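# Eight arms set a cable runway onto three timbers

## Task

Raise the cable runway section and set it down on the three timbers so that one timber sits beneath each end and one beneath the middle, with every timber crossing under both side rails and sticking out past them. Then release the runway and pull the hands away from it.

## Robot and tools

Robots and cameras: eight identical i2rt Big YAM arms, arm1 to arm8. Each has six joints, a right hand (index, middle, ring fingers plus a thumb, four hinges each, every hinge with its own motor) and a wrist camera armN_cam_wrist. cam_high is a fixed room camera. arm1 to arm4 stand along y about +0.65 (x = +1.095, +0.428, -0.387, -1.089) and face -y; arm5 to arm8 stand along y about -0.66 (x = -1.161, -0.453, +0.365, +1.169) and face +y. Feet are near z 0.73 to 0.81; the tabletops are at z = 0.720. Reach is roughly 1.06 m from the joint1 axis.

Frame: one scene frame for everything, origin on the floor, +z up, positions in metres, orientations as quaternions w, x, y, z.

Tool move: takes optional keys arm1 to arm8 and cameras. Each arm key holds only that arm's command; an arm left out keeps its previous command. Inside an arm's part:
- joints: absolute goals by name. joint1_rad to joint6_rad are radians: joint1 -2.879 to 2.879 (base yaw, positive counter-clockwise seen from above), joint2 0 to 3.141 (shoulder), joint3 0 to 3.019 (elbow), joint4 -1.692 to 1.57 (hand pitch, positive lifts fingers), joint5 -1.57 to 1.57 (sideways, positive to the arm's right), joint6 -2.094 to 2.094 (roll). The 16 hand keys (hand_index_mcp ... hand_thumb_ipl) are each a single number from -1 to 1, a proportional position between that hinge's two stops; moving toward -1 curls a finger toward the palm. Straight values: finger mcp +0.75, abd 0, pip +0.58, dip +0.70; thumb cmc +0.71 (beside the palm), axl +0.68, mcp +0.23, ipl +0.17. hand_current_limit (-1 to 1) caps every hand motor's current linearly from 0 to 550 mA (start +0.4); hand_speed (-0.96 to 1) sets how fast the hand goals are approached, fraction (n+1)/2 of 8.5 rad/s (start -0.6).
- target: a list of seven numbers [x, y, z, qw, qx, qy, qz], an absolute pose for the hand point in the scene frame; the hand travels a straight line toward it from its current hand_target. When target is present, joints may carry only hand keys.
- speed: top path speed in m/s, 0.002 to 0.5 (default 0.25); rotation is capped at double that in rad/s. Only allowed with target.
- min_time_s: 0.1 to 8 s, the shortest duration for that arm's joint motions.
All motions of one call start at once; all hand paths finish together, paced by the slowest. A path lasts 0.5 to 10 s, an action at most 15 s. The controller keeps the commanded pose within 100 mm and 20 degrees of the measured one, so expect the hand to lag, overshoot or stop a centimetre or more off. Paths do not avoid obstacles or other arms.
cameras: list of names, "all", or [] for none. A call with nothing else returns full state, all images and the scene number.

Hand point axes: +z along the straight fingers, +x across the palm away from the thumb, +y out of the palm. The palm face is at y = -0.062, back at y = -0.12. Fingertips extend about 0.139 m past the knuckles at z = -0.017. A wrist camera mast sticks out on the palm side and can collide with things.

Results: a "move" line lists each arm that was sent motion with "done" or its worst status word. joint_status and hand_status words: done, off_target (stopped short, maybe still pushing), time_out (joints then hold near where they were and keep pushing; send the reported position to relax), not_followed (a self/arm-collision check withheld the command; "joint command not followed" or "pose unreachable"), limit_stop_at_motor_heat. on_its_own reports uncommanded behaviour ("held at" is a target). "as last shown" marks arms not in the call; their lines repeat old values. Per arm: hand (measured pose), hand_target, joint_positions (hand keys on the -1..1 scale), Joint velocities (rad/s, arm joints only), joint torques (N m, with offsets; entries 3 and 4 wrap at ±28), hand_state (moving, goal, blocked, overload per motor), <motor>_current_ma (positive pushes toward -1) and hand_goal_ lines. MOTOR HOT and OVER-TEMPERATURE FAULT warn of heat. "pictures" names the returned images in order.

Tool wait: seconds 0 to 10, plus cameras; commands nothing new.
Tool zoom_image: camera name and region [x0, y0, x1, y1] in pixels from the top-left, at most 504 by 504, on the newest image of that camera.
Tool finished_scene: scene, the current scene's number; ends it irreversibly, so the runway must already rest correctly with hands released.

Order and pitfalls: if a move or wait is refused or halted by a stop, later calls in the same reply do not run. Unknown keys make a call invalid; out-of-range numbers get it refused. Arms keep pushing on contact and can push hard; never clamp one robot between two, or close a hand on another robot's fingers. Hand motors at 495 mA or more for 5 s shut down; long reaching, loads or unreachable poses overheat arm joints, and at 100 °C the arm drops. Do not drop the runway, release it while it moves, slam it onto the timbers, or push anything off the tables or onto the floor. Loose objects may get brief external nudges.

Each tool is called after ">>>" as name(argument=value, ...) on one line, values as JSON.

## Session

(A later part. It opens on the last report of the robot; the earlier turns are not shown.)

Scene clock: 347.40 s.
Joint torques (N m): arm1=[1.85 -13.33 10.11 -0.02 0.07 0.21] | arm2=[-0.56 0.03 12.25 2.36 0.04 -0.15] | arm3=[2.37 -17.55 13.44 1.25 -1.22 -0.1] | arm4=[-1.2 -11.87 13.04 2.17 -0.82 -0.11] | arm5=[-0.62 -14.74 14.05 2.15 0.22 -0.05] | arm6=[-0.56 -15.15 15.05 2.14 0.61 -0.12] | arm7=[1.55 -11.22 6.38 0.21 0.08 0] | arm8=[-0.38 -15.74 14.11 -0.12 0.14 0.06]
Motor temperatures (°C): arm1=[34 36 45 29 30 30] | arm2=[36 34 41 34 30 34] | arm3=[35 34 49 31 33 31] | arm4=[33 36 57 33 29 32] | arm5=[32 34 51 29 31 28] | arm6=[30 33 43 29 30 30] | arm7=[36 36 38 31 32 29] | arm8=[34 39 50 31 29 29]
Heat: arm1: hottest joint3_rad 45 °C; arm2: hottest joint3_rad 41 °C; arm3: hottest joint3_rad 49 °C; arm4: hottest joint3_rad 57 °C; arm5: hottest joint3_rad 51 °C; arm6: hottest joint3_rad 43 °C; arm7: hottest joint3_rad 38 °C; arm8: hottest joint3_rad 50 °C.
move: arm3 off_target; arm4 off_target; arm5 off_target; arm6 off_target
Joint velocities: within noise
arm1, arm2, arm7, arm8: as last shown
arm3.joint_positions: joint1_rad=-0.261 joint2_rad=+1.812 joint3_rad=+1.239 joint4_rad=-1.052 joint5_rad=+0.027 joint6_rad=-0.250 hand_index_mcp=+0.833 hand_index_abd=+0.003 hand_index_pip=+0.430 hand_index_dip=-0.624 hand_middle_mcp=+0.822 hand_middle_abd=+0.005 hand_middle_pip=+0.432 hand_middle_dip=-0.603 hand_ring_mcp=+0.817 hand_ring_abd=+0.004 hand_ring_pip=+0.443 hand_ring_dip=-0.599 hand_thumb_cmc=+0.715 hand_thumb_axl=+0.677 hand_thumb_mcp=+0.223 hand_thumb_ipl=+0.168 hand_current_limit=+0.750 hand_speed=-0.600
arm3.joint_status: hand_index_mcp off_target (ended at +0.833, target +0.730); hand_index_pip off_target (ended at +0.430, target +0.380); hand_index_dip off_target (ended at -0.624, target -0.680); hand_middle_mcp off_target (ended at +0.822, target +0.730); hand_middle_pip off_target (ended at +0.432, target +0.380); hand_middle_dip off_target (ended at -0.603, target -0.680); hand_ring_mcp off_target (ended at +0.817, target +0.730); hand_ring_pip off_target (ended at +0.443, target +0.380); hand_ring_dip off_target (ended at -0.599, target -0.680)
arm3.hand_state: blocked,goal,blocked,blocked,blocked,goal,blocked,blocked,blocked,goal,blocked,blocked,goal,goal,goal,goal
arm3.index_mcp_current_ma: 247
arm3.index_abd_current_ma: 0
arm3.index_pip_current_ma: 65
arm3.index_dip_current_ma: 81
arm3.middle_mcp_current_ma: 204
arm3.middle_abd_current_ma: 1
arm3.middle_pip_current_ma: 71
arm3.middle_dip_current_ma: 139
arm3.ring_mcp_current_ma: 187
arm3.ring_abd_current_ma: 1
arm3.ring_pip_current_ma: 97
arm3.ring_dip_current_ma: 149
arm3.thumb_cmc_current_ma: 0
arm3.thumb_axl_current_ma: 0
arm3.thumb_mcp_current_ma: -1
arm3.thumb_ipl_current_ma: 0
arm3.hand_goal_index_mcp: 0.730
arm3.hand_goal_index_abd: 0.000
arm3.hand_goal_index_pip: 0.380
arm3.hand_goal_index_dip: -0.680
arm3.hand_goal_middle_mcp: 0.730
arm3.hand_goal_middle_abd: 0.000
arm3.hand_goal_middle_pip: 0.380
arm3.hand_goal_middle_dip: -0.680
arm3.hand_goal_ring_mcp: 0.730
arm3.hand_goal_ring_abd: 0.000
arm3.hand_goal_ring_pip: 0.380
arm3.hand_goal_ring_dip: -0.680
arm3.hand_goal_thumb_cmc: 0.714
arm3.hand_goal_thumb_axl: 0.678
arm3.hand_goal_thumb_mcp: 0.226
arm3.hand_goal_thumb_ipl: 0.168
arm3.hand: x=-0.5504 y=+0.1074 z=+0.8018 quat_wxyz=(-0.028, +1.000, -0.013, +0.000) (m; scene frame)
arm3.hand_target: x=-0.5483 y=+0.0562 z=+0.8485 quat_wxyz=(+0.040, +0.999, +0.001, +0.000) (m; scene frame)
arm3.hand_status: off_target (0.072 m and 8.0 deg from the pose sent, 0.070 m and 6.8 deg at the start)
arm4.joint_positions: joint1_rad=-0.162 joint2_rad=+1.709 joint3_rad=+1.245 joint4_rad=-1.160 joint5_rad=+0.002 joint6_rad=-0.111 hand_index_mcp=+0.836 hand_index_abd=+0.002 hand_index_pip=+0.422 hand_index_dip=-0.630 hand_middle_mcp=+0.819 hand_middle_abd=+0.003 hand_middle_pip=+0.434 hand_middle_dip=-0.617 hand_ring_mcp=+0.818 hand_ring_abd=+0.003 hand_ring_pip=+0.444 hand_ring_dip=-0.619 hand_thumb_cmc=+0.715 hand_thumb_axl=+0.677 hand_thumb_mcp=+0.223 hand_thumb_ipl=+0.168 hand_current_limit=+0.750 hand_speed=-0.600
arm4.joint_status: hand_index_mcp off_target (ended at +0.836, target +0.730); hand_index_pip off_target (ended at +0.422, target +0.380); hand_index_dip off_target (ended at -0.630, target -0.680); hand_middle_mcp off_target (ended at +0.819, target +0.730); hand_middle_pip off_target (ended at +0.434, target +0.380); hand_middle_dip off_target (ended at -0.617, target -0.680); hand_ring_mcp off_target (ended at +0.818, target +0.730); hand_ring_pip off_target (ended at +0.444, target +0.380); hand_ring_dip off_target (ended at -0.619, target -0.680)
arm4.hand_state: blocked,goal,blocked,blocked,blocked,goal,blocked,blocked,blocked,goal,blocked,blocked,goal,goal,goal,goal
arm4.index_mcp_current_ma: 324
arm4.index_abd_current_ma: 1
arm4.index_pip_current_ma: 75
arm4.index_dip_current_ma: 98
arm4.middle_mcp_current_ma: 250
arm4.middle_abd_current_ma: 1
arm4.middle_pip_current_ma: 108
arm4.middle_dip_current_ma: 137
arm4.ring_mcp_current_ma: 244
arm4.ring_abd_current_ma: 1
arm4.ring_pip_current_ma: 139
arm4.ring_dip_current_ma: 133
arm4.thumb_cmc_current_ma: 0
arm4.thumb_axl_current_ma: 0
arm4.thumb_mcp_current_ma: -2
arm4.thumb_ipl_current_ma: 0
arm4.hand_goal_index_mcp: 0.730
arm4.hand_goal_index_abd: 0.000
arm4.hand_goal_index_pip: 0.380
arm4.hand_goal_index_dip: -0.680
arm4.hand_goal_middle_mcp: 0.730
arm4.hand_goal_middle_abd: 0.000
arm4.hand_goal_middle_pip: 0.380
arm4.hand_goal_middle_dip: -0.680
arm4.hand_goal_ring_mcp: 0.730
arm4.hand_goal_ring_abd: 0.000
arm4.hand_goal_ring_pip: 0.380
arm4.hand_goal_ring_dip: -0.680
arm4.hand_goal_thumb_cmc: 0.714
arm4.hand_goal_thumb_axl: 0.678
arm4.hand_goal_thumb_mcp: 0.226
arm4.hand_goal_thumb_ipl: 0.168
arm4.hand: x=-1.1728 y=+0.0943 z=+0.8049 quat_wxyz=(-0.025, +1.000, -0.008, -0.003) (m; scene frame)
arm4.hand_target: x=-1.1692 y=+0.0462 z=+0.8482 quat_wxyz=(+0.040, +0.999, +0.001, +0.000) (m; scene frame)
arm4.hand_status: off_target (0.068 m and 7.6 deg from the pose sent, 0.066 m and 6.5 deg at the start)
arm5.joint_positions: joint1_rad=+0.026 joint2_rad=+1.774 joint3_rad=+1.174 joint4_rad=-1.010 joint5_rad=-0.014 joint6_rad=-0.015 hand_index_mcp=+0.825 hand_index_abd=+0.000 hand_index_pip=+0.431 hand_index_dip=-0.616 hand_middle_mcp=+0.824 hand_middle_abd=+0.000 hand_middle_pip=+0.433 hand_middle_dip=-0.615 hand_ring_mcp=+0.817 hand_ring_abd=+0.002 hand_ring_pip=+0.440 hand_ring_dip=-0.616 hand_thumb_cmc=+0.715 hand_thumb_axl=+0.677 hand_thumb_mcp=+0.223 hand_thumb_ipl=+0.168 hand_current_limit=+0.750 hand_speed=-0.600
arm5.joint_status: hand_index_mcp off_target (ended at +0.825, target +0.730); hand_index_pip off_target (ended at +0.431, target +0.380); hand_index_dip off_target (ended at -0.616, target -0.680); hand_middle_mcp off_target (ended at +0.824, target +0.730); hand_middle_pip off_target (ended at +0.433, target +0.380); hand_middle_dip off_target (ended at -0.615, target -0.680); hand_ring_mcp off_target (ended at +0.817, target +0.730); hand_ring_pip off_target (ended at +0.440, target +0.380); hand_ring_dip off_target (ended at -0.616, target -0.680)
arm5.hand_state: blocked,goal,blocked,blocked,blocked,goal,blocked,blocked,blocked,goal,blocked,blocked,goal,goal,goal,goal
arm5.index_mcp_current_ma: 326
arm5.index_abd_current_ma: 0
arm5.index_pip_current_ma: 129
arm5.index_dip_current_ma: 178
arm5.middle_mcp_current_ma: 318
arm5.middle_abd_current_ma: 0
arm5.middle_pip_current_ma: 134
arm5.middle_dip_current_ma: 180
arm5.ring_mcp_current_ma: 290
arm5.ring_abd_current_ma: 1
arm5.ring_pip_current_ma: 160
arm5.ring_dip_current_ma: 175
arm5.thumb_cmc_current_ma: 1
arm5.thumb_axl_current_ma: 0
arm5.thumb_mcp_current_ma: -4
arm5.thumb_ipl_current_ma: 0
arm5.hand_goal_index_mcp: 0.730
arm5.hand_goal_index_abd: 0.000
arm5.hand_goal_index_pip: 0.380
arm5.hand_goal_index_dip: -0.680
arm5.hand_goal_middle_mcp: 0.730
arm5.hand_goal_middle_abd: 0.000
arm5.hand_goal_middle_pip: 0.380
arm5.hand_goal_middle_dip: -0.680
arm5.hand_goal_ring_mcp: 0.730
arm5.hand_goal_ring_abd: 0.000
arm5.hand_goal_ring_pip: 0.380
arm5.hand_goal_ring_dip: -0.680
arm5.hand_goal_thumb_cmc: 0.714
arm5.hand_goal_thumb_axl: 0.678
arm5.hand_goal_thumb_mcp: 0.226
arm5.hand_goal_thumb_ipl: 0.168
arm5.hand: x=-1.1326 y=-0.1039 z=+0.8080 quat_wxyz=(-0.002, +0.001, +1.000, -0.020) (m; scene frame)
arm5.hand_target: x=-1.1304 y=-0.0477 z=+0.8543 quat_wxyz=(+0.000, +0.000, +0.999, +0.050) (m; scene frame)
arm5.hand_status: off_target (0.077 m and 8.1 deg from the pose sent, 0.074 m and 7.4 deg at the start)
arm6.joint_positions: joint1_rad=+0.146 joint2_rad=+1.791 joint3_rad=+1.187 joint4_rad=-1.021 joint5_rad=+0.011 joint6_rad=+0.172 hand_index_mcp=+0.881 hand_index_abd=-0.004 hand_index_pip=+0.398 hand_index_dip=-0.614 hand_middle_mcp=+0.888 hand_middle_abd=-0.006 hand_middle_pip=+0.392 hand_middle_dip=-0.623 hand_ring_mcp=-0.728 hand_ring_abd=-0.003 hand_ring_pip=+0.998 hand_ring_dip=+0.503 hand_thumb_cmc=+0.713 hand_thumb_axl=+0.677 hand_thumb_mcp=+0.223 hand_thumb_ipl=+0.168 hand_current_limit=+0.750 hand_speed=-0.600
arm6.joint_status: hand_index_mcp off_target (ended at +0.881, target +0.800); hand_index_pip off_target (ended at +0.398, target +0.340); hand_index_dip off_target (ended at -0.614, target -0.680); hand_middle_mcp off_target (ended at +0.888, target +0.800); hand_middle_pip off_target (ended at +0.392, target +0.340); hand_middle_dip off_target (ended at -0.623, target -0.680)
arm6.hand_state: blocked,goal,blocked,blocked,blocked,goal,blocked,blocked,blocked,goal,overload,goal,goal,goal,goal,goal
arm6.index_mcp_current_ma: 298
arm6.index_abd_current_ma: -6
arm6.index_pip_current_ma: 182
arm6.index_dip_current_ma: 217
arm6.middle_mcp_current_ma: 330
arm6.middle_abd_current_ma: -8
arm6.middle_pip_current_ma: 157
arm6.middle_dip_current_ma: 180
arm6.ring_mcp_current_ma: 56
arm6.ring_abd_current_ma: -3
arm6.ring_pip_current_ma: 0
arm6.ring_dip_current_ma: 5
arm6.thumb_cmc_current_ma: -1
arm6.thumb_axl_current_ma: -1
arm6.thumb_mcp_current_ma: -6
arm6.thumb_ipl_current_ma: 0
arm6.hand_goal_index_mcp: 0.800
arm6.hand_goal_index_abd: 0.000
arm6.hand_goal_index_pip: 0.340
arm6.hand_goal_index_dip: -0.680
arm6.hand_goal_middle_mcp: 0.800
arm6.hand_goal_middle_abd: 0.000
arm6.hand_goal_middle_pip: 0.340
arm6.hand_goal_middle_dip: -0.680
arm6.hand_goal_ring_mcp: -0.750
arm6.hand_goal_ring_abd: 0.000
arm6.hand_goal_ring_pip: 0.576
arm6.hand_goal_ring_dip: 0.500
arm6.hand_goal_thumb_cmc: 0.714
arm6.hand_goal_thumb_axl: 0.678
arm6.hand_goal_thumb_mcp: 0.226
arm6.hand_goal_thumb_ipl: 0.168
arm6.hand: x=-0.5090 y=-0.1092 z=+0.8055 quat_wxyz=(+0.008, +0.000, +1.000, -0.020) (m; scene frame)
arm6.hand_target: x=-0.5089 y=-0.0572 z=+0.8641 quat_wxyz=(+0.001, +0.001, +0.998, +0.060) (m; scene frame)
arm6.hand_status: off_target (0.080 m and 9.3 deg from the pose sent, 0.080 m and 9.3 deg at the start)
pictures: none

>>> move(arm3={"target":[-0.55,0.060,0.875,0.030,1,0,0],"speed":0.1,"joints":{"hand_index_pip":0.36,"hand_middle_pip":0.36,"hand_ring_pip":0.36,"hand_index_dip":-0.74,"hand_middle_dip":-0.74,"hand_ring_dip":-0.74}}, arm4={"target":[-1.17,0.050,0.875,0.030,1,0,0],"speed":0.1,"joints":{"hand_index_pip":0.36,"hand_middle_pip":0.36,"hand_ring_pip":0.36,"hand_index_dip":-0.74,"hand_middle_dip":-0.74,"hand_ring_dip":-0.74}}, arm5={"target":[-1.13,-0.050,0.880,0,0,1,0.040],"speed":0.1,"joints":{"hand_index_pip":0.36,"hand_middle_pip":0.36,"hand_ring_pip":0.36,"hand_index_dip":-0.72,"hand_middle_dip":-0.72,"hand_ring_dip":-0.72}}, arm6={"target":[-0.51,-0.060,0.885,0,0,1,0.050],"speed":0.1,"joints":{"hand_index_dip":-0.73,"hand_middle_dip":-0.73}})

Scene clock: 349.80 s.
Joint torques (N m): arm1=[1.9 -13.22 10.07 -0.06 0.08 0.19] | arm2=[-0.85 -0.03 12.3 2.45 0.09 -0.13] | arm3=[2.14 -22.18 13.76 -0.62 -1.06 -0.14] | arm4=[-1.38 -15.56 13.65 0.42 -0.39 -0.13] | arm5=[-0.32 -17.9 14.42 0.17 0.16 -0.03] | arm6=[-0.5 -18.08 15.88 -0.14 0.5 0.01] | arm7=[1.44 -11.22 6.35 0.23 0.09 0] | arm8=[0.62 -14.56 13.72 -0.4 0.19 0.09]
Motor temperatures (°C): arm1=[34 36 45 29 30 30] | arm2=[36 34 41 33 30 34] | arm3=[35 34 49 31 34 31] | arm4=[33 36 57 33 29 32] | arm5=[32 34 52 29 31 28] | arm6=[30 33 43 29 30 30] | arm7=[36 36 38 31 32 29] | arm8=[34 39 50 31 29 29]
Heat: arm1: hottest joint3_rad 45 °C; arm2: hottest joint3_rad 41 °C; arm3: hottest joint3_rad 49 °C; arm4: hottest joint3_rad 57 °C; arm5: hottest joint3_rad 52 °C; arm6: hottest joint3_rad 43 °C; arm7: hottest joint3_rad 38 °C; arm8: hottest joint3_rad 50 °C.
move: arm3 off_target; arm4 off_target; arm5 off_target; arm6 off_target
Joint velocities: within noise
arm1, arm2, arm7, arm8: as last shown
arm3.joint_positions: joint1_rad=-0.261 joint2_rad=+1.820 joint3_rad=+1.256 joint4_rad=-1.093 joint5_rad=+0.029 joint6_rad=-0.248 hand_index_mcp=+0.801 hand_index_abd=+0.007 hand_index_pip=+0.428 hand_index_dip=-0.693 hand_middle_mcp=+0.780 hand_middle_abd=+0.008 hand_middle_pip=+0.432 hand_middle_dip=-0.649 hand_ring_mcp=+0.778 hand_ring_abd=+0.008 hand_ring_pip=+0.443 hand_ring_dip=-0.639 hand_thumb_cmc=+0.715 hand_thumb_axl=+0.677 hand_thumb_mcp=+0.223 hand_thumb_ipl=+0.168 hand_current_limit=+0.750 hand_speed=-0.600
arm3.joint_status: hand_index_pip off_target (ended at +0.428, target +0.360); hand_index_dip off_target (ended at -0.693, target -0.740); hand_middle_pip off_target (ended at +0.432, target +0.360); hand_middle_dip off_target (ended at -0.649, target -0.740); hand_ring_pip off_target (ended at +0.443, target +0.360); hand_ring_dip off_target (ended at -0.639, target -0.740)
arm3.hand_state: blocked,goal,blocked,blocked,blocked,goal,blocked,blocked,blocked,goal,blocked,blocked,goal,goal,goal,goal
arm3.index_mcp_current_ma: 131
arm3.index_abd_current_ma: 2
arm3.index_pip_current_ma: 110
arm3.index_dip_current_ma: 60
arm3.middle_mcp_current_ma: 72
arm3.middle_abd_current_ma: 2
arm3.middle_pip_current_ma: 123
arm3.middle_dip_current_ma: 184
arm3.ring_mcp_current_ma: 68
arm3.ring_abd_current_ma: 2
arm3.ring_pip_current_ma: 154
arm3.ring_dip_current_ma: 217
arm3.thumb_cmc_current_ma: 0
arm3.thumb_axl_current_ma: 0
arm3.thumb_mcp_current_ma: -1
arm3.thumb_ipl_current_ma: 0
arm3.hand_goal_index_mcp: 0.730
arm3.hand_goal_index_abd: 0.000
arm3.hand_goal_index_pip: 0.360
arm3.hand_goal_index_dip: -0.740
arm3.hand_goal_middle_mcp: 0.730
arm3.hand_goal_middle_abd: 0.000
arm3.hand_goal_middle_pip: 0.360
arm3.hand_goal_middle_dip: -0.740
arm3.hand_goal_ring_mcp: 0.730
arm3.hand_goal_ring_abd: 0.000
arm3.hand_goal_ring_pip: 0.360
arm3.hand_goal_ring_dip: -0.740
arm3.hand_goal_thumb_cmc: 0.714
arm3.hand_goal_thumb_axl: 0.678
arm3.hand_goal_thumb_mcp: 0.226
arm3.hand_goal_thumb_ipl: 0.168
arm3.on_its_own: hand_index_mcp moved -0.032 toward your old target +0.730; hand_middle_mcp moved -0.042 toward your old target +0.730; hand_ring_mcp moved -0.039 toward your old target +0.730
arm3.hand: x=-0.5500 y=+0.1106 z=+0.8015 quat_wxyz=(-0.043, +0.999, -0.014, +0.003) (m; scene frame)
arm3.hand_target: x=-0.5485 y=+0.0665 z=+0.8764 quat_wxyz=(+0.031, +1.000, +0.001, -0.001) (m; scene frame)
arm3.hand_status: off_target (0.089 m and 8.6 deg from the pose sent, 0.087 m and 6.8 deg at the start)
arm4.joint_positions: joint1_rad=-0.162 joint2_rad=+1.715 joint3_rad=+1.267 joint4_rad=-1.206 joint5_rad=-0.006 joint6_rad=-0.111 hand_index_mcp=+0.796 hand_index_abd=+0.003 hand_index_pip=+0.410 hand_index_dip=-0.702 hand_middle_mcp=+0.767 hand_middle_abd=+0.003 hand_middle_pip=+0.433 hand_middle_dip=-0.664 hand_ring_mcp=+0.770 hand_ring_abd=+0.003 hand_ring_pip=+0.444 hand_ring_dip=-0.658 hand_thumb_cmc=+0.715 hand_thumb_axl=+0.677 hand_thumb_mcp=+0.223 hand_thumb_ipl=+0.168 hand_current_limit=+0.750 hand_speed=-0.600
arm4.joint_status: hand_index_pip off_target (ended at +0.410, target +0.360); hand_index_dip off_target (ended at -0.702, target -0.740); hand_middle_pip off_target (ended at +0.433, target +0.360); hand_middle_dip off_target (ended at -0.664, target -0.740); hand_ring_pip off_target (ended at +0.444, target +0.360); hand_ring_dip off_target (ended at -0.658, target -0.740)
arm4.hand_state: blocked,goal,blocked,blocked,blocked,goal,blocked,blocked,blocked,goal,blocked,blocked,goal,goal,goal,goal
arm4.index_mcp_current_ma: 160
arm4.index_abd_current_ma: 1
arm4.index_pip_current_ma: 96
arm4.index_dip_current_ma: 64
arm4.middle_mcp_current_ma: 68
arm4.middle_abd_current_ma: 1
arm4.middle_pip_current_ma: 169
arm4.middle_dip_current_ma: 182
arm4.ring_mcp_current_ma: 76
arm4.ring_abd_current_ma: 1
arm4.ring_pip_current_ma: 209
arm4.ring_dip_current_ma: 204
arm4.thumb_cmc_current_ma: 0
arm4.thumb_axl_current_ma: 0
arm4.thumb_mcp_current_ma: -2
arm4.thumb_ipl_current_ma: 0
arm4.hand_goal_index_mcp: 0.730
arm4.hand_goal_index_abd: 0.000
arm4.hand_goal_index_pip: 0.360
arm4.hand_goal_index_dip: -0.740
arm4.hand_goal_middle_mcp: 0.730
arm4.hand_goal_middle_abd: 0.000
arm4.hand_goal_middle_pip: 0.360
arm4.hand_goal_middle_dip: -0.740
arm4.hand_goal_ring_mcp: 0.730
arm4.hand_goal_ring_abd: 0.000
arm4.hand_goal_ring_pip: 0.360
arm4.hand_goal_ring_dip: -0.740
arm4.hand_goal_thumb_cmc: 0.714
arm4.hand_goal_thumb_axl: 0.678
arm4.hand_goal_thumb_mcp: 0.226
arm4.hand_goal_thumb_ipl: 0.168
arm4.on_its_own: hand_index_mcp moved -0.040 toward your old target +0.730; hand_middle_mcp moved -0.052 toward your old target +0.730; hand_ring_mcp moved -0.048 toward your old target +0.730
arm4.hand: x=-1.1711 y=+0.0969 z=+0.8071 quat_wxyz=(-0.040, +0.999, -0.008, +0.003) (m; scene frame)
arm4.hand_target: x=-1.1693 y=+0.0569 z=+0.8764 quat_wxyz=(+0.030, +1.000, +0.000, +0.000) (m; scene frame)
arm4.hand_status: off_target (0.083 m and 8.1 deg from the pose sent, 0.083 m and 6.4 deg at the start)
arm5.joint_positions: joint1_rad=+0.026 joint2_rad=+1.774 joint3_rad=+1.186 joint4_rad=-1.050 joint5_rad=-0.013 joint6_rad=-0.015 hand_index_mcp=+0.777 hand_index_abd=+0.000 hand_index_pip=+0.428 hand_index_dip=-0.647 hand_middle_mcp=+0.774 hand_middle_abd=+0.000 hand_middle_pip=+0.428 hand_middle_dip=-0.647 hand_ring_mcp=+0.769 hand_ring_abd=+0.002 hand_ring_pip=+0.434 hand_ring_dip=-0.651 hand_thumb_cmc=+0.715 hand_thumb_axl=+0.677 hand_thumb_mcp=+0.223 hand_thumb_ipl=+0.168 hand_current_limit=+0.750 hand_speed=-0.600
arm5.joint_status: hand_index_pip off_target (ended at +0.428, target +0.360); hand_index_dip off_target (ended at -0.647, target -0.720); hand_middle_pip off_target (ended at +0.428, target +0.360); hand_middle_dip off_target (ended at -0.647, target -0.720); hand_ring_pip off_target (ended at +0.434, target +0.360); hand_ring_dip off_target (ended at -0.651, target -0.720)
arm5.hand_state: blocked,goal,blocked,blocked,blocked,goal,blocked,blocked,blocked,goal,blocked,blocked,goal,goal,goal,goal
arm5.index_mcp_current_ma: 123
arm5.index_abd_current_ma: 0
arm5.index_pip_current_ma: 188
arm5.index_dip_current_ma: 210
arm5.middle_mcp_current_ma: 114
arm5.middle_abd_current_ma: 0
arm5.middle_pip_current_ma: 188
arm5.middle_dip_current_ma: 209
arm5.ring_mcp_current_ma: 96
arm5.ring_abd_current_ma: 1
arm5.ring_pip_current_ma: 211
arm5.ring_dip_current_ma: 196
arm5.thumb_cmc_current_ma: 1
arm5.thumb_axl_current_ma: 0
arm5.thumb_mcp_current_ma: -4
arm5.thumb_ipl_current_ma: 0
arm5.hand_goal_index_mcp: 0.730
arm5.hand_goal_index_abd: 0.000
arm5.hand_goal_index_pip: 0.360
arm5.hand_goal_index_dip: -0.720
arm5.hand_goal_middle_mcp: 0.730
arm5.hand_goal_middle_abd: 0.000
arm5.hand_goal_middle_pip: 0.360
arm5.hand_goal_middle_dip: -0.720
arm5.hand_goal_ring_mcp: 0.730
arm5.hand_goal_ring_abd: 0.000
arm5.hand_goal_ring_pip: 0.360
arm5.hand_goal_ring_dip: -0.720
arm5.hand_goal_thumb_cmc: 0.714
arm5.hand_goal_thumb_axl: 0.678
arm5.hand_goal_thumb_mcp: 0.226
arm5.hand_goal_thumb_ipl: 0.168
arm5.on_its_own: hand_index_mcp moved -0.049 toward your old target +0.730; hand_middle_mcp moved -0.050 toward your old target +0.730; hand_ring_mcp moved -0.049 toward your old target +0.730
arm5.hand: x=-1.1326 y=-0.1082 z=+0.8100 quat_wxyz=(-0.002, +0.001, +0.999, -0.034) (m; scene frame)
arm5.hand_target: x=-1.1303 y=-0.0581 z=+0.8825 quat_wxyz=(+0.000, +0.000, +0.999, +0.041) (m; scene frame)
arm5.hand_status: off_target (0.091 m and 8.5 deg from the pose sent, 0.090 m and 6.9 deg at the start)
arm6.joint_positions: joint1_rad=+0.146 joint2_rad=+1.791 joint3_rad=+1.192 joint4_rad=-1.047 joint5_rad=+0.010 joint6_rad=+0.162 hand_index_mcp=+0.844 hand_index_abd=-0.004 hand_index_pip=+0.399 hand_index_dip=-0.650 hand_middle_mcp=+0.848 hand_middle_abd=-0.007 hand_middle_pip=+0.392 hand_middle_dip=-0.662 hand_ring_mcp=-0.728 hand_ring_abd=-0.003 hand_ring_pip=+0.998 hand_ring_dip=+0.503 hand_thumb_cmc=+0.713 hand_thumb_axl=+0.677 hand_thumb_mcp=+0.223 hand_thumb_ipl=+0.168 hand_current_limit=+0.750 hand_speed=-0.600
arm6.joint_status: hand_index_dip off_target (ended at -0.650, target -0.730); hand_middle_dip off_target (ended at -0.662, target -0.730)
arm6.hand_state: blocked,goal,blocked,blocked,blocked,goal,blocked,blocked,blocked,goal,overload,goal,goal,goal,goal,goal
arm6.index_mcp_current_ma: 137
arm6.index_abd_current_ma: -6
arm6.index_pip_current_ma: 187
arm6.index_dip_current_ma: 276
arm6.middle_mcp_current_ma: 152
arm6.middle_abd_current_ma: -11
arm6.middle_pip_current_ma: 157
arm6.middle_dip_current_ma: 223
arm6.ring_mcp_current_ma: 56
arm6.ring_abd_current_ma: -3
arm6.ring_pip_current_ma: 0
arm6.ring_dip_current_ma: 5
arm6.thumb_cmc_current_ma: -1
arm6.thumb_axl_current_ma: -1
arm6.thumb_mcp_current_ma: -6
arm6.thumb_ipl_current_ma: 0
arm6.hand_goal_index_mcp: 0.800
arm6.hand_goal_index_abd: 0.000
arm6.hand_goal_index_pip: 0.340
arm6.hand_goal_index_dip: -0.730
arm6.hand_goal_middle_mcp: 0.800
arm6.hand_goal_middle_abd: 0.000
arm6.hand_goal_middle_pip: 0.340
arm6.hand_goal_middle_dip: -0.730
arm6.hand_goal_ring_mcp: -0.750
arm6.hand_goal_ring_abd: 0.000
arm6.hand_goal_ring_pip: 0.576
arm6.hand_goal_ring_dip: 0.500
arm6.hand_goal_thumb_cmc: 0.714
arm6.hand_goal_thumb_axl: 0.678
arm6.hand_goal_thumb_mcp: 0.226
arm6.hand_goal_thumb_ipl: 0.168
arm6.on_its_own: hand_index_mcp moved -0.037 toward your old target +0.800; hand_middle_mcp moved -0.040 toward your old target +0.800
arm6.hand: x=-0.5093 y=-0.1130 z=+0.8060 quat_wxyz=(+0.009, -0.005, +0.999, -0.031) (m; scene frame)
arm6.hand_target: x=-0.5089 y=-0.0675 z=+0.8864 quat_wxyz=(+0.000, +0.000, +0.999, +0.050) (m; scene frame)
arm6.hand_status: off_target (0.095 m and 9.3 deg from the pose sent, 0.094 m and 8.1 deg at the start)
pictures: none

>>> move(arm3={"joints":{"joint2_rad":1.60,"hand_index_mcp":0.68,"hand_middle_mcp":0.68,"hand_ring_mcp":0.68,"hand_index_pip":0.34,"hand_middle_pip":0.34,"hand_ring_pip":0.34,"hand_index_dip":-0.85,"hand_middle_dip":-0.85,"hand_ring_dip":-0.85},"min_time_s":1.5}, arm4={"joints":{"joint2_rad":1.50,"hand_index_mcp":0.68,"hand_middle_mcp":0.68,"hand_ring_mcp":0.68,"hand_index_pip":0.34,"hand_middle_pip":0.34,"hand_ring_pip":0.34,"hand_index_dip":-0.85,"hand_middle_dip":-0.85,"hand_ring_dip":-0.85},"min_time_s":1.5}, arm5={"joints":{"joint2_rad":1.56,"hand_index_mcp":0.68,"hand_middle_mcp":0.68,"hand_ring_mcp":0.68,"hand_index_pip":0.34,"hand_middle_pip":0.34,"hand_ring_pip":0.34,"hand_index_dip":-0.85,"hand_middle_dip":-0.85,"hand_ring_dip":-0.85},"min_time_s":1.5}, arm6={"joints":{"joint2_rad":1.58,"hand_index_mcp":0.74,"hand_middle_mcp":0.74,"hand_index_pip":0.30,"hand_middle_pip":0.30,"hand_index_dip":-0.85,"hand_middle_dip":-0.85},"min_time_s":1.5}, cameras=["cam_high"])

Scene clock: 356.33 s.
Joint torques (N m): arm1=[1.55 -13.33 10 -0.01 0.08 0.21] | arm2=[-0.85 0.09 12.26 2.56 0.03 -0.1] | arm3=[2.2 -28.1 13.87 0.95 -0.94 -0.18] | arm4=[-1.44 -18.9 13.9 1.8 -0.38 -0.12] | arm5=[-0.73 -22.24 14.68 2.36 0.16 -0.04] | arm6=[-0.32 -21.3 16.32 1.57 0.77 0.09] | arm7=[1.38 -11.22 6.32 0.25 0.09 0] | arm8=[0.44 -14.1 13.93 -0.36 0.1 0.05]
Motor temperatures (°C): arm1=[34 36 45 29 30 30] | arm2=[36 34 41 33 30 34] | arm3=[35 34 49 31 34 31] | arm4=[33 37 57 33 29 32] | arm5=[32 34 55 29 31 28] | arm6=[30 35 45 29 30 30] | arm7=[36 36 38 31 32 29] | arm8=[34 39 50 31 29 29]
Heat: arm1: hottest joint3_rad 45 °C; arm2: hottest joint3_rad 41 °C; arm3: hottest joint3_rad 49 °C; arm4: hottest joint3_rad 57 °C; arm5: hottest joint3_rad 55 °C; arm6: hottest joint3_rad 45 °C; arm7: hottest joint3_rad 38 °C; arm8: hottest joint3_rad 50 °C.
move: arm3 time_out; arm4 off_target; arm5 off_target; arm6 off_target
Joint velocities: within noise
arm1, arm2, arm7, arm8: as last shown
arm3.joint_positions: joint1_rad=-0.262 joint2_rad=+1.745 joint3_rad=+1.259 joint4_rad=-1.128 joint5_rad=+0.026 joint6_rad=-0.245 hand_index_mcp=+0.766 hand_index_abd=+0.004 hand_index_pip=+0.398 hand_index_dip=-0.837 hand_middle_mcp=+0.732 hand_middle_abd=+0.008 hand_middle_pip=+0.419 hand_middle_dip=-0.769 hand_ring_mcp=+0.738 hand_ring_abd=+0.008 hand_ring_pip=+0.430 hand_ring_dip=-0.751 hand_thumb_cmc=+0.715 hand_thumb_axl=+0.677 hand_thumb_mcp=+0.223 hand_thumb_ipl=+0.168 hand_current_limit=+0.750 hand_speed=-0.600
arm3.joint_status: joint2_rad time_out (moved -0.075 of -0.220); hand_index_mcp off_target (ended at +0.766, target +0.680); hand_index_pip off_target (ended at +0.398, target +0.340); hand_middle_mcp off_target (ended at +0.732, target +0.680); hand_middle_pip off_target (ended at +0.419, target +0.340); hand_middle_dip off_target (ended at -0.769, target -0.850); hand_ring_mcp off_target (ended at +0.738, target +0.680); hand_ring_pip off_target (ended at +0.430, target +0.340); hand_ring_dip off_target (ended at -0.751, target -0.850); the others done
arm3.hand_state: blocked,goal,blocked,goal,blocked,goal,blocked,blocked,blocked,goal,blocked,blocked,goal,goal,goal,goal
arm3.index_mcp_current_ma: 182
arm3.index_abd_current_ma: 1
arm3.index_pip_current_ma: 85
arm3.index_dip_current_ma: 7
arm3.middle_mcp_current_ma: 79
arm3.middle_abd_current_ma: 2
arm3.middle_pip_current_ma: 141
arm3.middle_dip_current_ma: 149
arm3.ring_mcp_current_ma: 94
arm3.ring_abd_current_ma: 2
arm3.ring_pip_current_ma: 177
arm3.ring_dip_current_ma: 210
arm3.thumb_cmc_current_ma: 0
arm3.thumb_axl_current_ma: 0
arm3.thumb_mcp_current_ma: -1
arm3.thumb_ipl_current_ma: 0
arm3.hand_goal_index_mcp: 0.680
arm3.hand_goal_index_abd: 0.000
arm3.hand_goal_index_pip: 0.340
arm3.hand_goal_index_dip: -0.850
arm3.hand_goal_middle_mcp: 0.680
arm3.hand_goal_middle_abd: 0.000
arm3.hand_goal_middle_pip: 0.340
arm3.hand_goal_middle_dip: -0.850
arm3.hand_goal_ring_mcp: 0.680
arm3.hand_goal_ring_abd: 0.000
arm3.hand_goal_ring_pip: 0.340
arm3.hand_goal_ring_dip: -0.850
arm3.hand_goal_thumb_cmc: 0.714
arm3.hand_goal_thumb_axl: 0.678
arm3.hand_goal_thumb_mcp: 0.226
arm3.hand_goal_thumb_ipl: 0.168
arm3.on_its_own: joint2_rad reads +1.745 and still pushes toward +1.600 since a time_out; joint3_rad reads +1.259 and still pushes toward +1.352 since a time_out
arm3.hand: x=-0.5501 y=+0.1120 z=+0.8410 quat_wxyz=(-0.023, +1.000, -0.016, -0.001) (m; scene frame)
arm3.hand_target: x=-0.5491 y=+0.0689 z=+0.9696 quat_wxyz=(+0.107, +0.994, +0.001, -0.022) (m; scene frame)
arm3.hand_status: not commanded
arm4.joint_positions: joint1_rad=-0.162 joint2_rad=+1.602 joint3_rad=+1.269 joint4_rad=-1.238 joint5_rad=-0.006 joint6_rad=-0.111 hand_index_mcp=+0.746 hand_index_abd=+0.003 hand_index_pip=+0.378 hand_index_dip=-0.837 hand_middle_mcp=+0.723 hand_middle_abd=+0.003 hand_middle_pip=+0.405 hand_middle_dip=-0.799 hand_ring_mcp=+0.731 hand_ring_abd=+0.003 hand_ring_pip=+0.419 hand_ring_dip=-0.785 hand_thumb_cmc=+0.715 hand_thumb_axl=+0.677 hand_thumb_mcp=+0.223 hand_thumb_ipl=+0.168 hand_current_limit=+0.750 hand_speed=-0.600
arm4.joint_status: hand_index_mcp off_target (ended at +0.746, target +0.680); hand_index_pip off_target (ended at +0.378, target +0.340); hand_middle_mcp off_target (ended at +0.723, target +0.680); hand_middle_pip off_target (ended at +0.405, target +0.340); hand_middle_dip off_target (ended at -0.799, target -0.850); hand_ring_mcp off_target (ended at +0.731, target +0.680); hand_ring_pip off_target (ended at +0.419, target +0.340); hand_ring_dip off_target (ended at -0.785, target -0.850); the others done
arm4.hand_state: blocked,goal,blocked,goal,blocked,goal,blocked,blocked,blocked,goal,blocked,blocked,goal,goal,goal,goal
arm4.index_mcp_current_ma: 161
arm4.index_abd_current_ma: 1
arm4.index_pip_current_ma: 65
arm4.index_dip_current_ma: 13
arm4.middle_mcp_current_ma: 86
arm4.middle_abd_current_ma: 1
arm4.middle_pip_current_ma: 143
arm4.middle_dip_current_ma: 100
arm4.ring_mcp_current_ma: 110
arm4.ring_abd_current_ma: 1
arm4.ring_pip_current_ma: 190
arm4.ring_dip_current_ma: 144
arm4.thumb_cmc_current_ma: 0
arm4.thumb_axl_current_ma: 0
arm4.thumb_mcp_current_ma: -3
arm4.thumb_ipl_current_ma: 0
arm4.hand_goal_index_mcp: 0.680
arm4.hand_goal_index_abd: 0.000
arm4.hand_goal_index_pip: 0.340
arm4.hand_goal_index_dip: -0.850
arm4.hand_goal_middle_mcp: 0.680
arm4.hand_goal_middle_abd: 0.000
arm4.hand_goal_middle_pip: 0.340
arm4.hand_goal_middle_dip: -0.850
arm4.hand_goal_ring_mcp: 0.680
arm4.hand_goal_ring_abd: 0.000
arm4.hand_goal_ring_pip: 0.340
arm4.hand_goal_ring_dip: -0.850
arm4.hand_goal_thumb_cmc: 0.714
arm4.hand_goal_thumb_axl: 0.678
arm4.hand_goal_thumb_mcp: 0.226
arm4.hand_goal_thumb_ipl: 0.168
arm4.hand: x=-1.1699 y=+0.1011 z=+0.8660 quat_wxyz=(+0.002, +1.000, -0.008, -0.003) (m; scene frame)
arm4.hand_target: x=-1.1670 y=+0.0678 z=+0.9736 quat_wxyz=(+0.115, +0.993, +0.001, -0.011) (m; scene frame)
arm4.hand_status: not commanded
arm5.joint_positions: joint1_rad=+0.026 joint2_rad=+1.660 joint3_rad=+1.188 joint4_rad=-1.095 joint5_rad=-0.012 joint6_rad=-0.015 hand_index_mcp=+0.739 hand_index_abd=+0.000 hand_index_pip=+0.404 hand_index_dip=-0.788 hand_middle_mcp=+0.731 hand_middle_abd=+0.000 hand_middle_pip=+0.401 hand_middle_dip=-0.802 hand_ring_mcp=+0.722 hand_ring_abd=+0.002 hand_ring_pip=+0.397 hand_ring_dip=-0.819 hand_thumb_cmc=+0.715 hand_thumb_axl=+0.677 hand_thumb_mcp=+0.223 hand_thumb_ipl=+0.168 hand_current_limit=+0.750 hand_speed=-0.600
arm5.joint_status: hand_index_mcp off_target (ended at +0.739, target +0.680); hand_index_pip off_target (ended at +0.404, target +0.340); hand_index_dip off_target (ended at -0.788, target -0.850); hand_middle_mcp off_target (ended at +0.731, target +0.680); hand_middle_pip off_target (ended at +0.401, target +0.340); hand_middle_dip off_target (ended at -0.802, target -0.850); hand_ring_mcp off_target (ended at +0.722, target +0.680); hand_ring_pip off_target (ended at +0.397, target +0.340); hand_ring_dip off_target (ended at -0.819, target -0.850); the others done
arm5.hand_state: blocked,goal,blocked,blocked,blocked,goal,blocked,blocked,blocked,goal,blocked,blocked,goal,goal,goal,goal
arm5.index_mcp_current_ma: 172
arm5.index_abd_current_ma: 0
arm5.index_pip_current_ma: 176
arm5.index_dip_current_ma: 169
arm5.middle_mcp_current_ma: 138
arm5.middle_abd_current_ma: 0
arm5.middle_pip_current_ma: 165
arm5.middle_dip_current_ma: 119
arm5.ring_mcp_current_ma: 107
arm5.ring_abd_current_ma: 1
arm5.ring_pip_current_ma: 149
arm5.ring_dip_current_ma: 64
arm5.thumb_cmc_current_ma: 1
arm5.thumb_axl_current_ma: 0
arm5.thumb_mcp_current_ma: -4
arm5.thumb_ipl_current_ma: 0
arm5.hand_goal_index_mcp: 0.680
arm5.hand_goal_index_abd: 0.000
arm5.hand_goal_index_pip: 0.340
arm5.hand_goal_index_dip: -0.850
arm5.hand_goal_middle_mcp: 0.680
arm5.hand_goal_middle_abd: 0.000
arm5.hand_goal_middle_pip: 0.340
arm5.hand_goal_middle_dip: -0.850
arm5.hand_goal_ring_mcp: 0.680
arm5.hand_goal_ring_abd: 0.000
arm5.hand_goal_ring_pip: 0.340
arm5.hand_goal_ring_dip: -0.850
arm5.hand_goal_thumb_cmc: 0.714
arm5.hand_goal_thumb_axl: 0.678
arm5.hand_goal_thumb_mcp: 0.226
arm5.hand_goal_thumb_ipl: 0.168
arm5.hand: x=-1.1330 y=-0.1096 z=+0.8672 quat_wxyz=(-0.001, +0.000, +1.000, +0.001) (m; scene frame)
arm5.hand_target: x=-1.1313 y=-0.0602 z=+0.9799 quat_wxyz=(+0.002, -0.001, +0.992, +0.124) (m; scene frame)
arm5.hand_status: not commanded
arm6.joint_positions: joint1_rad=+0.143 joint2_rad=+1.706 joint3_rad=+1.192 joint4_rad=-1.082 joint5_rad=+0.002 joint6_rad=+0.155 hand_index_mcp=+0.808 hand_index_abd=-0.003 hand_index_pip=+0.398 hand_index_dip=-0.740 hand_middle_mcp=+0.816 hand_middle_abd=-0.004 hand_middle_pip=+0.387 hand_middle_dip=-0.765 hand_ring_mcp=-0.764 hand_ring_abd=-0.003 hand_ring_pip=+0.999 hand_ring_dip=+0.503 hand_thumb_cmc=+0.713 hand_thumb_axl=+0.677 hand_thumb_mcp=+0.223 hand_thumb_ipl=+0.168 hand_current_limit=+0.750 hand_speed=-0.600
arm6.joint_status: hand_index_mcp off_target (ended at +0.808, target +0.740); hand_index_pip off_target (ended at +0.398, target +0.300); hand_index_dip off_target (ended at -0.740, target -0.850); hand_middle_mcp off_target (ended at +0.816, target +0.740); hand_middle_pip off_target (ended at +0.387, target +0.300); hand_middle_dip off_target (ended at -0.765, target -0.850); the others done
arm6.hand_state: blocked,goal,blocked,blocked,blocked,goal,blocked,blocked,goal,goal,overload,goal,goal,goal,goal,goal
arm6.index_mcp_current_ma: 239
arm6.index_abd_current_ma: -3
arm6.index_pip_current_ma: 350
arm6.index_dip_current_ma: 412
arm6.middle_mcp_current_ma: 276
arm6.middle_abd_current_ma: -5
arm6.middle_pip_current_ma: 303
arm6.middle_dip_current_ma: 298
arm6.ring_mcp_current_ma: -34
arm6.ring_abd_current_ma: -3
arm6.ring_pip_current_ma: 0
arm6.ring_dip_current_ma: 5
arm6.thumb_cmc_current_ma: -1
arm6.thumb_axl_current_ma: -1
arm6.thumb_mcp_current_ma: -7
arm6.thumb_ipl_current_ma: 0
arm6.hand_goal_index_mcp: 0.740
arm6.hand_goal_index_abd: 0.000
arm6.hand_goal_index_pip: 0.300
arm6.hand_goal_index_dip: -0.850
arm6.hand_goal_middle_mcp: 0.740
arm6.hand_goal_middle_abd: 0.000
arm6.hand_goal_middle_pip: 0.300
arm6.hand_goal_middle_dip: -0.850
arm6.hand_goal_ring_mcp: -0.750
arm6.hand_goal_ring_abd: 0.000
arm6.hand_goal_ring_pip: 0.576
arm6.hand_goal_ring_dip: 0.500
arm6.hand_goal_thumb_cmc: 0.714
arm6.hand_goal_thumb_axl: 0.678
arm6.hand_goal_thumb_mcp: 0.226
arm6.hand_goal_thumb_ipl: 0.168
arm6.on_its_own: hand_ring_mcp moved -0.036 to your old target -0.750
arm6.hand: x=-0.5093 y=-0.1142 z=+0.8480 quat_wxyz=(+0.001, -0.007, +1.000, -0.007) (m; scene frame)
arm6.hand_target: x=-0.5083 y=-0.0693 z=+0.9659 quat_wxyz=(-0.011, +0.001, +0.993, +0.119) (m; scene frame)
arm6.hand_status: not commanded
pictures: cam_high
Images, in order (width x height): cam_high 896x504.

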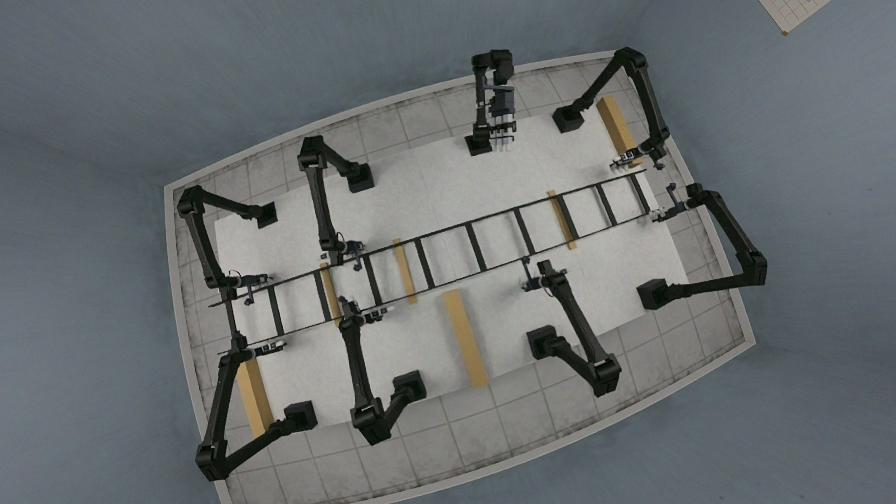

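>>> move(arm2={"target":[0.24,0.28,0.95,0,1,0,0],"speed":0.3,"joints":{"hand_index_dip":-0.60,"hand_middle_dip":-0.60,"hand_ring_dip":-0.60,"hand_current_limit":0.75}}, arm3={"joints":{"joint2_rad":1.54,"joint4_rad":-1.16},"min_time_s":2}, arm4={"joints":{"joint2_rad":1.44,"joint4_rad":-1.28},"min_time_s":2}, arm5={"joints":{"joint2_rad":1.50,"joint4_rad":-1.14},"min_time_s":2}, arm6={"joints":{"joint2_rad":1.54,"joint4_rad":-1.12},"min_time_s":2}, cameras=["cam_high"])

Scene clock: 366.80 s.
Joint torques (N m): arm1=[1.49 -13.33 10 0.05 0.02 0.23] | arm2=[-0.32 -7.94 10.17 0.84 0.21 -0.14] | arm3=[2.14 -28.57 14.12 -0.31 -0.8 -0.17] | arm4=[-1.38 -18.08 14.16 0.18 -0.38 -0.14] | arm5=[-0.56 -21.07 15.19 0.02 0.05 -0.05] | arm6=[-0.15 -20.19 16.65 -0.21 0.78 0.1] | arm7=[1.49 -11.28 6.35 0.24 0.09 0] | arm8=[1.67 -14.62 13.72 -0.29 0.11 -0.01]
Motor temperatures (°C): arm1=[34 36 45 29 30 30] | arm2=[36 34 41 33 30 34] | arm3=[35 35 48 31 34 31] | arm4=[33 38 56 33 29 32] | arm5=[32 36 62 29 31 28] | arm6=[30 36 48 29 30 30] | arm7=[36 36 38 31 32 29] | arm8=[34 39 50 31 29 29]
Heat: arm1: hottest joint3_rad 45 °C; arm2: hottest joint3_rad 41 °C; arm3: hottest joint3_rad 48 °C; arm4: hottest joint3_rad 56 °C; arm5: hottest joint3_rad 62 °C; arm6: hottest joint3_rad 48 °C; arm7: hottest joint3_rad 38 °C; arm8: hottest joint3_rad 50 °C.
move: arm2 done; arm3 time_out; arm4 done; arm5 done; arm6 done
Joint velocities: within noise
arm1, arm7, arm8: as last shown
arm2.joint_positions: joint1_rad=-0.492 joint2_rad=+1.236 joint3_rad=+1.106 joint4_rad=-1.461 joint5_rad=+0.002 joint6_rad=-0.497 hand_index_mcp=+0.755 hand_index_abd=+0.001 hand_index_pip=+0.577 hand_index_dip=-0.596 hand_middle_mcp=+0.755 hand_middle_abd=+0.001 hand_middle_pip=+0.577 hand_middle_dip=-0.597 hand_ring_mcp=+0.755 hand_ring_abd=+0.001 hand_ring_pip=+0.577 hand_ring_dip=-0.596 hand_thumb_cmc=+0.715 hand_thumb_axl=+0.677 hand_thumb_mcp=+0.224 hand_thumb_ipl=+0.168 hand_current_limit=+0.750 hand_speed=-0.600
arm2.joint_status: all done
arm2.hand_state: goal,goal,goal,goal,goal,goal,goal,goal,goal,goal,goal,goal,goal,goal,goal,goal
arm2.index_mcp_current_ma: 0
arm2.index_abd_current_ma: 0
arm2.index_pip_current_ma: 0
arm2.index_dip_current_ma: 3
arm2.middle_mcp_current_ma: 0
arm2.middle_abd_current_ma: 0
arm2.middle_pip_current_ma: 0
arm2.middle_dip_current_ma: 3
arm2.ring_mcp_current_ma: 0
arm2.ring_abd_current_ma: 0
arm2.ring_pip_current_ma: 0
arm2.ring_dip_current_ma: 3
arm2.thumb_cmc_current_ma: 0
arm2.thumb_axl_current_ma: 0
arm2.thumb_mcp_current_ma: -3
arm2.thumb_ipl_current_ma: 0
arm2.hand_goal_index_mcp: 0.754
arm2.hand_goal_index_abd: 0.000
arm2.hand_goal_index_pip: 0.576
arm2.hand_goal_index_dip: -0.600
arm2.hand_goal_middle_mcp: 0.754
arm2.hand_goal_middle_abd: 0.000
arm2.hand_goal_middle_pip: 0.576
arm2.hand_goal_middle_dip: -0.600
arm2.hand_goal_ring_mcp: 0.754
arm2.hand_goal_ring_abd: 0.000
arm2.hand_goal_ring_pip: 0.576
arm2.hand_goal_ring_dip: -0.600
arm2.hand_goal_thumb_cmc: 0.714
arm2.hand_goal_thumb_axl: 0.678
arm2.hand_goal_thumb_mcp: 0.226
arm2.hand_goal_thumb_ipl: 0.168
arm2.hand: x=+0.2391 y=+0.2851 z=+0.9501 quat_wxyz=(-0.002, +1.000, -0.008, +0.003) (m; scene frame)
arm2.hand_target: x=+0.2401 y=+0.2800 z=+0.9501 quat_wxyz=(+0.000, +1.000, +0.000, +0.000) (m; scene frame)
arm2.hand_status: done (0.005 m and 1.1 deg from the pose sent, 0.357 m and 94.4 deg at the start)
arm3.joint_positions: joint1_rad=-0.262 joint2_rad=+1.696 joint3_rad=+1.259 joint4_rad=-1.150 joint5_rad=+0.021 joint6_rad=-0.245 hand_index_mcp=+0.762 hand_index_abd=+0.003 hand_index_pip=+0.395 hand_index_dip=-0.837 hand_middle_mcp=+0.732 hand_middle_abd=+0.007 hand_middle_pip=+0.419 hand_middle_dip=-0.769 hand_ring_mcp=+0.738 hand_ring_abd=+0.008 hand_ring_pip=+0.430 hand_ring_dip=-0.751 hand_thumb_cmc=+0.715 hand_thumb_axl=+0.677 hand_thumb_mcp=+0.223 hand_thumb_ipl=+0.168 hand_current_limit=+0.750 hand_speed=-0.600
arm3.joint_status: joint2_rad time_out (moved -0.049 of -0.205); the others done
arm3.hand_state: blocked,goal,blocked,goal,blocked,goal,blocked,blocked,blocked,goal,blocked,blocked,goal,goal,goal,goal
arm3.index_mcp_current_ma: 168
arm3.index_abd_current_ma: 1
arm3.index_pip_current_ma: 77
arm3.index_dip_current_ma: 7
arm3.middle_mcp_current_ma: 79
arm3.middle_abd_current_ma: 2
arm3.middle_pip_current_ma: 141
arm3.middle_dip_current_ma: 149
arm3.ring_mcp_current_ma: 94
arm3.ring_abd_current_ma: 2
arm3.ring_pip_current_ma: 177
arm3.ring_dip_current_ma: 210
arm3.thumb_cmc_current_ma: 0
arm3.thumb_axl_current_ma: 0
arm3.thumb_mcp_current_ma: -1
arm3.thumb_ipl_current_ma: 0
arm3.hand_goal_index_mcp: 0.680
arm3.hand_goal_index_abd: 0.000
arm3.hand_goal_index_pip: 0.340
arm3.hand_goal_index_dip: -0.850
arm3.hand_goal_middle_mcp: 0.680
arm3.hand_goal_middle_abd: 0.000
arm3.hand_goal_middle_pip: 0.340
arm3.hand_goal_middle_dip: -0.850
arm3.hand_goal_ring_mcp: 0.680
arm3.hand_goal_ring_abd: 0.000
arm3.hand_goal_ring_pip: 0.340
arm3.hand_goal_ring_dip: -0.850
arm3.hand_goal_thumb_cmc: 0.714
arm3.hand_goal_thumb_axl: 0.678
arm3.hand_goal_thumb_mcp: 0.226
arm3.hand_goal_thumb_ipl: 0.168
arm3.on_its_own: joint2_rad reads +1.696 and still pushes toward +1.540 since a time_out; joint3_rad reads +1.259 and still pushes toward +1.352 since a time_out
arm3.hand: x=-0.5490 y=+0.1145 z=+0.8661 quat_wxyz=(-0.009, +1.000, -0.017, -0.003) (m; scene frame)
arm3.hand_target: x=-0.5451 y=+0.0849 z=+0.9969 quat_wxyz=(+0.109, +0.994, +0.001, -0.022) (m; scene frame)
arm3.hand_status: not commanded
arm4.joint_positions: joint1_rad=-0.162 joint2_rad=+1.539 joint3_rad=+1.269 joint4_rad=-1.259 joint5_rad=-0.006 joint6_rad=-0.109 hand_index_mcp=+0.739 hand_index_abd=+0.003 hand_index_pip=+0.377 hand_index_dip=-0.837 hand_middle_mcp=+0.720 hand_middle_abd=+0.003 hand_middle_pip=+0.405 hand_middle_dip=-0.799 hand_ring_mcp=+0.730 hand_ring_abd=+0.003 hand_ring_pip=+0.419 hand_ring_dip=-0.785 hand_thumb_cmc=+0.715 hand_thumb_axl=+0.677 hand_thumb_mcp=+0.223 hand_thumb_ipl=+0.168 hand_current_limit=+0.750 hand_speed=-0.600
arm4.joint_status: all done
arm4.hand_state: blocked,goal,blocked,goal,blocked,goal,blocked,blocked,blocked,goal,blocked,blocked,goal,goal,goal,goal
arm4.index_mcp_current_ma: 135
arm4.index_abd_current_ma: 1
arm4.index_pip_current_ma: 61
arm4.index_dip_current_ma: 13
arm4.middle_mcp_current_ma: 77
arm4.middle_abd_current_ma: 1
arm4.middle_pip_current_ma: 143
arm4.middle_dip_current_ma: 100
arm4.ring_mcp_current_ma: 107
arm4.ring_abd_current_ma: 1
arm4.ring_pip_current_ma: 190
arm4.ring_dip_current_ma: 145
arm4.thumb_cmc_current_ma: 0
arm4.thumb_axl_current_ma: 0
arm4.thumb_mcp_current_ma: -3
arm4.thumb_ipl_current_ma: 0
arm4.hand_goal_index_mcp: 0.680
arm4.hand_goal_index_abd: 0.000
arm4.hand_goal_index_pip: 0.340
arm4.hand_goal_index_dip: -0.850
arm4.hand_goal_middle_mcp: 0.680
arm4.hand_goal_middle_abd: 0.000
arm4.hand_goal_middle_pip: 0.340
arm4.hand_goal_middle_dip: -0.850
arm4.hand_goal_ring_mcp: 0.680
arm4.hand_goal_ring_abd: 0.000
arm4.hand_goal_ring_pip: 0.340
arm4.hand_goal_ring_dip: -0.850
arm4.hand_goal_thumb_cmc: 0.714
arm4.hand_goal_thumb_axl: 0.678
arm4.hand_goal_thumb_mcp: 0.226
arm4.hand_goal_thumb_ipl: 0.168
arm4.hand: x=-1.1690 y=+0.1075 z=+0.8969 quat_wxyz=(+0.022, +1.000, -0.009, -0.005) (m; scene frame)
arm4.hand_target: x=-1.1640 y=+0.0900 z=+0.9970 quat_wxyz=(+0.112, +0.994, +0.001, -0.010) (m; scene frame)
arm4.hand_status: not commanded
arm5.joint_positions: joint1_rad=+0.024 joint2_rad=+1.594 joint3_rad=+1.188 joint4_rad=-1.123 joint5_rad=-0.010 joint6_rad=-0.015 hand_index_mcp=+0.739 hand_index_abd=+0.000 hand_index_pip=+0.404 hand_index_dip=-0.778 hand_middle_mcp=+0.727 hand_middle_abd=+0.000 hand_middle_pip=+0.401 hand_middle_dip=-0.802 hand_ring_mcp=+0.716 hand_ring_abd=+0.003 hand_ring_pip=+0.387 hand_ring_dip=-0.819 hand_thumb_cmc=+0.715 hand_thumb_axl=+0.677 hand_thumb_mcp=+0.223 hand_thumb_ipl=+0.168 hand_current_limit=+0.750 hand_speed=-0.600
arm5.joint_status: all done
arm5.hand_state: blocked,goal,blocked,blocked,blocked,goal,blocked,blocked,blocked,goal,blocked,blocked,goal,goal,goal,goal
arm5.index_mcp_current_ma: 172
arm5.index_abd_current_ma: 0
arm5.index_pip_current_ma: 176
arm5.index_dip_current_ma: 206
arm5.middle_mcp_current_ma: 125
arm5.middle_abd_current_ma: 0
arm5.middle_pip_current_ma: 165
arm5.middle_dip_current_ma: 119
arm5.ring_mcp_current_ma: 87
arm5.ring_abd_current_ma: 2
arm5.ring_pip_current_ma: 116
arm5.ring_dip_current_ma: 64
arm5.thumb_cmc_current_ma: 1
arm5.thumb_axl_current_ma: 0
arm5.thumb_mcp_current_ma: -4
arm5.thumb_ipl_current_ma: 0
arm5.hand_goal_index_mcp: 0.680
arm5.hand_goal_index_abd: 0.000
arm5.hand_goal_index_pip: 0.340
arm5.hand_goal_index_dip: -0.850
arm5.hand_goal_middle_mcp: 0.680
arm5.hand_goal_middle_abd: 0.000
arm5.hand_goal_middle_pip: 0.340
arm5.hand_goal_middle_dip: -0.850
arm5.hand_goal_ring_mcp: 0.680
arm5.hand_goal_ring_abd: 0.000
arm5.hand_goal_ring_pip: 0.340
arm5.hand_goal_ring_dip: -0.850
arm5.hand_goal_thumb_cmc: 0.714
arm5.hand_goal_thumb_axl: 0.678
arm5.hand_goal_thumb_mcp: 0.226
arm5.hand_goal_thumb_ipl: 0.168
arm5.hand: x=-1.1320 y=-0.1143 z=+0.8994 quat_wxyz=(+0.000, +0.001, +1.000, +0.020) (m; scene frame)
arm5.hand_target: x=-1.1320 y=-0.0820 z=+1.0025 quat_wxyz=(+0.002, -0.001, +0.993, +0.115) (m; scene frame)
arm5.hand_status: not commanded
arm6.joint_positions: joint1_rad=+0.142 joint2_rad=+1.657 joint3_rad=+1.192 joint4_rad=-1.108 joint5_rad=+0.002 joint6_rad=+0.154 hand_index_mcp=+0.808 hand_index_abd=-0.003 hand_index_pip=+0.398 hand_index_dip=-0.740 hand_middle_mcp=+0.816 hand_middle_abd=-0.004 hand_middle_pip=+0.387 hand_middle_dip=-0.765 hand_ring_mcp=-0.765 hand_ring_abd=-0.003 hand_ring_pip=+0.999 hand_ring_dip=+0.503 hand_thumb_cmc=+0.713 hand_thumb_axl=+0.677 hand_thumb_mcp=+0.223 hand_thumb_ipl=+0.168 hand_current_limit=+0.750 hand_speed=-0.600
arm6.joint_status: all done
arm6.hand_state: blocked,goal,blocked,blocked,blocked,goal,blocked,blocked,goal,goal,overload,goal,goal,goal,goal,goal
arm6.index_mcp_current_ma: 239
arm6.index_abd_current_ma: -3
arm6.index_pip_current_ma: 350
arm6.index_dip_current_ma: 412
arm6.middle_mcp_current_ma: 276
arm6.middle_abd_current_ma: -5
arm6.middle_pip_current_ma: 303
arm6.middle_dip_current_ma: 298
arm6.ring_mcp_current_ma: -36
arm6.ring_abd_current_ma: -3
arm6.ring_pip_current_ma: 0
arm6.ring_dip_current_ma: 5
arm6.thumb_cmc_current_ma: -1
arm6.thumb_axl_current_ma: -1
arm6.thumb_mcp_current_ma: -7
arm6.thumb_ipl_current_ma: 0
arm6.hand_goal_index_mcp: 0.740
arm6.hand_goal_index_abd: 0.000
arm6.hand_goal_index_pip: 0.300
arm6.hand_goal_index_dip: -0.850
arm6.hand_goal_middle_mcp: 0.740
arm6.hand_goal_middle_abd: 0.000
arm6.hand_goal_middle_pip: 0.300
arm6.hand_goal_middle_dip: -0.850
arm6.hand_goal_ring_mcp: -0.750
arm6.hand_goal_ring_abd: 0.000
arm6.hand_goal_ring_pip: 0.576
arm6.hand_goal_ring_dip: 0.500
arm6.hand_goal_thumb_cmc: 0.714
arm6.hand_goal_thumb_axl: 0.678
arm6.hand_goal_thumb_mcp: 0.226
arm6.hand_goal_thumb_ipl: 0.168
arm6.hand: x=-0.5086 y=-0.1178 z=+0.8719 quat_wxyz=(-0.001, -0.008, +1.000, +0.005) (m; scene frame)
arm6.hand_target: x=-0.5055 y=-0.0863 z=+0.9797 quat_wxyz=(-0.009, +0.001, +0.994, +0.106) (m; scene frame)
arm6.hand_status: not commanded
pictures: cam_high
Images, in order (width x height): cam_high 896x504.

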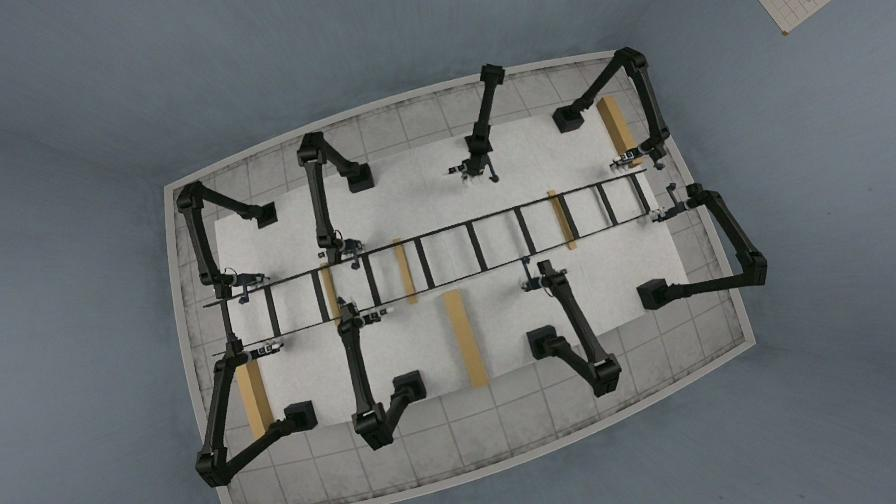

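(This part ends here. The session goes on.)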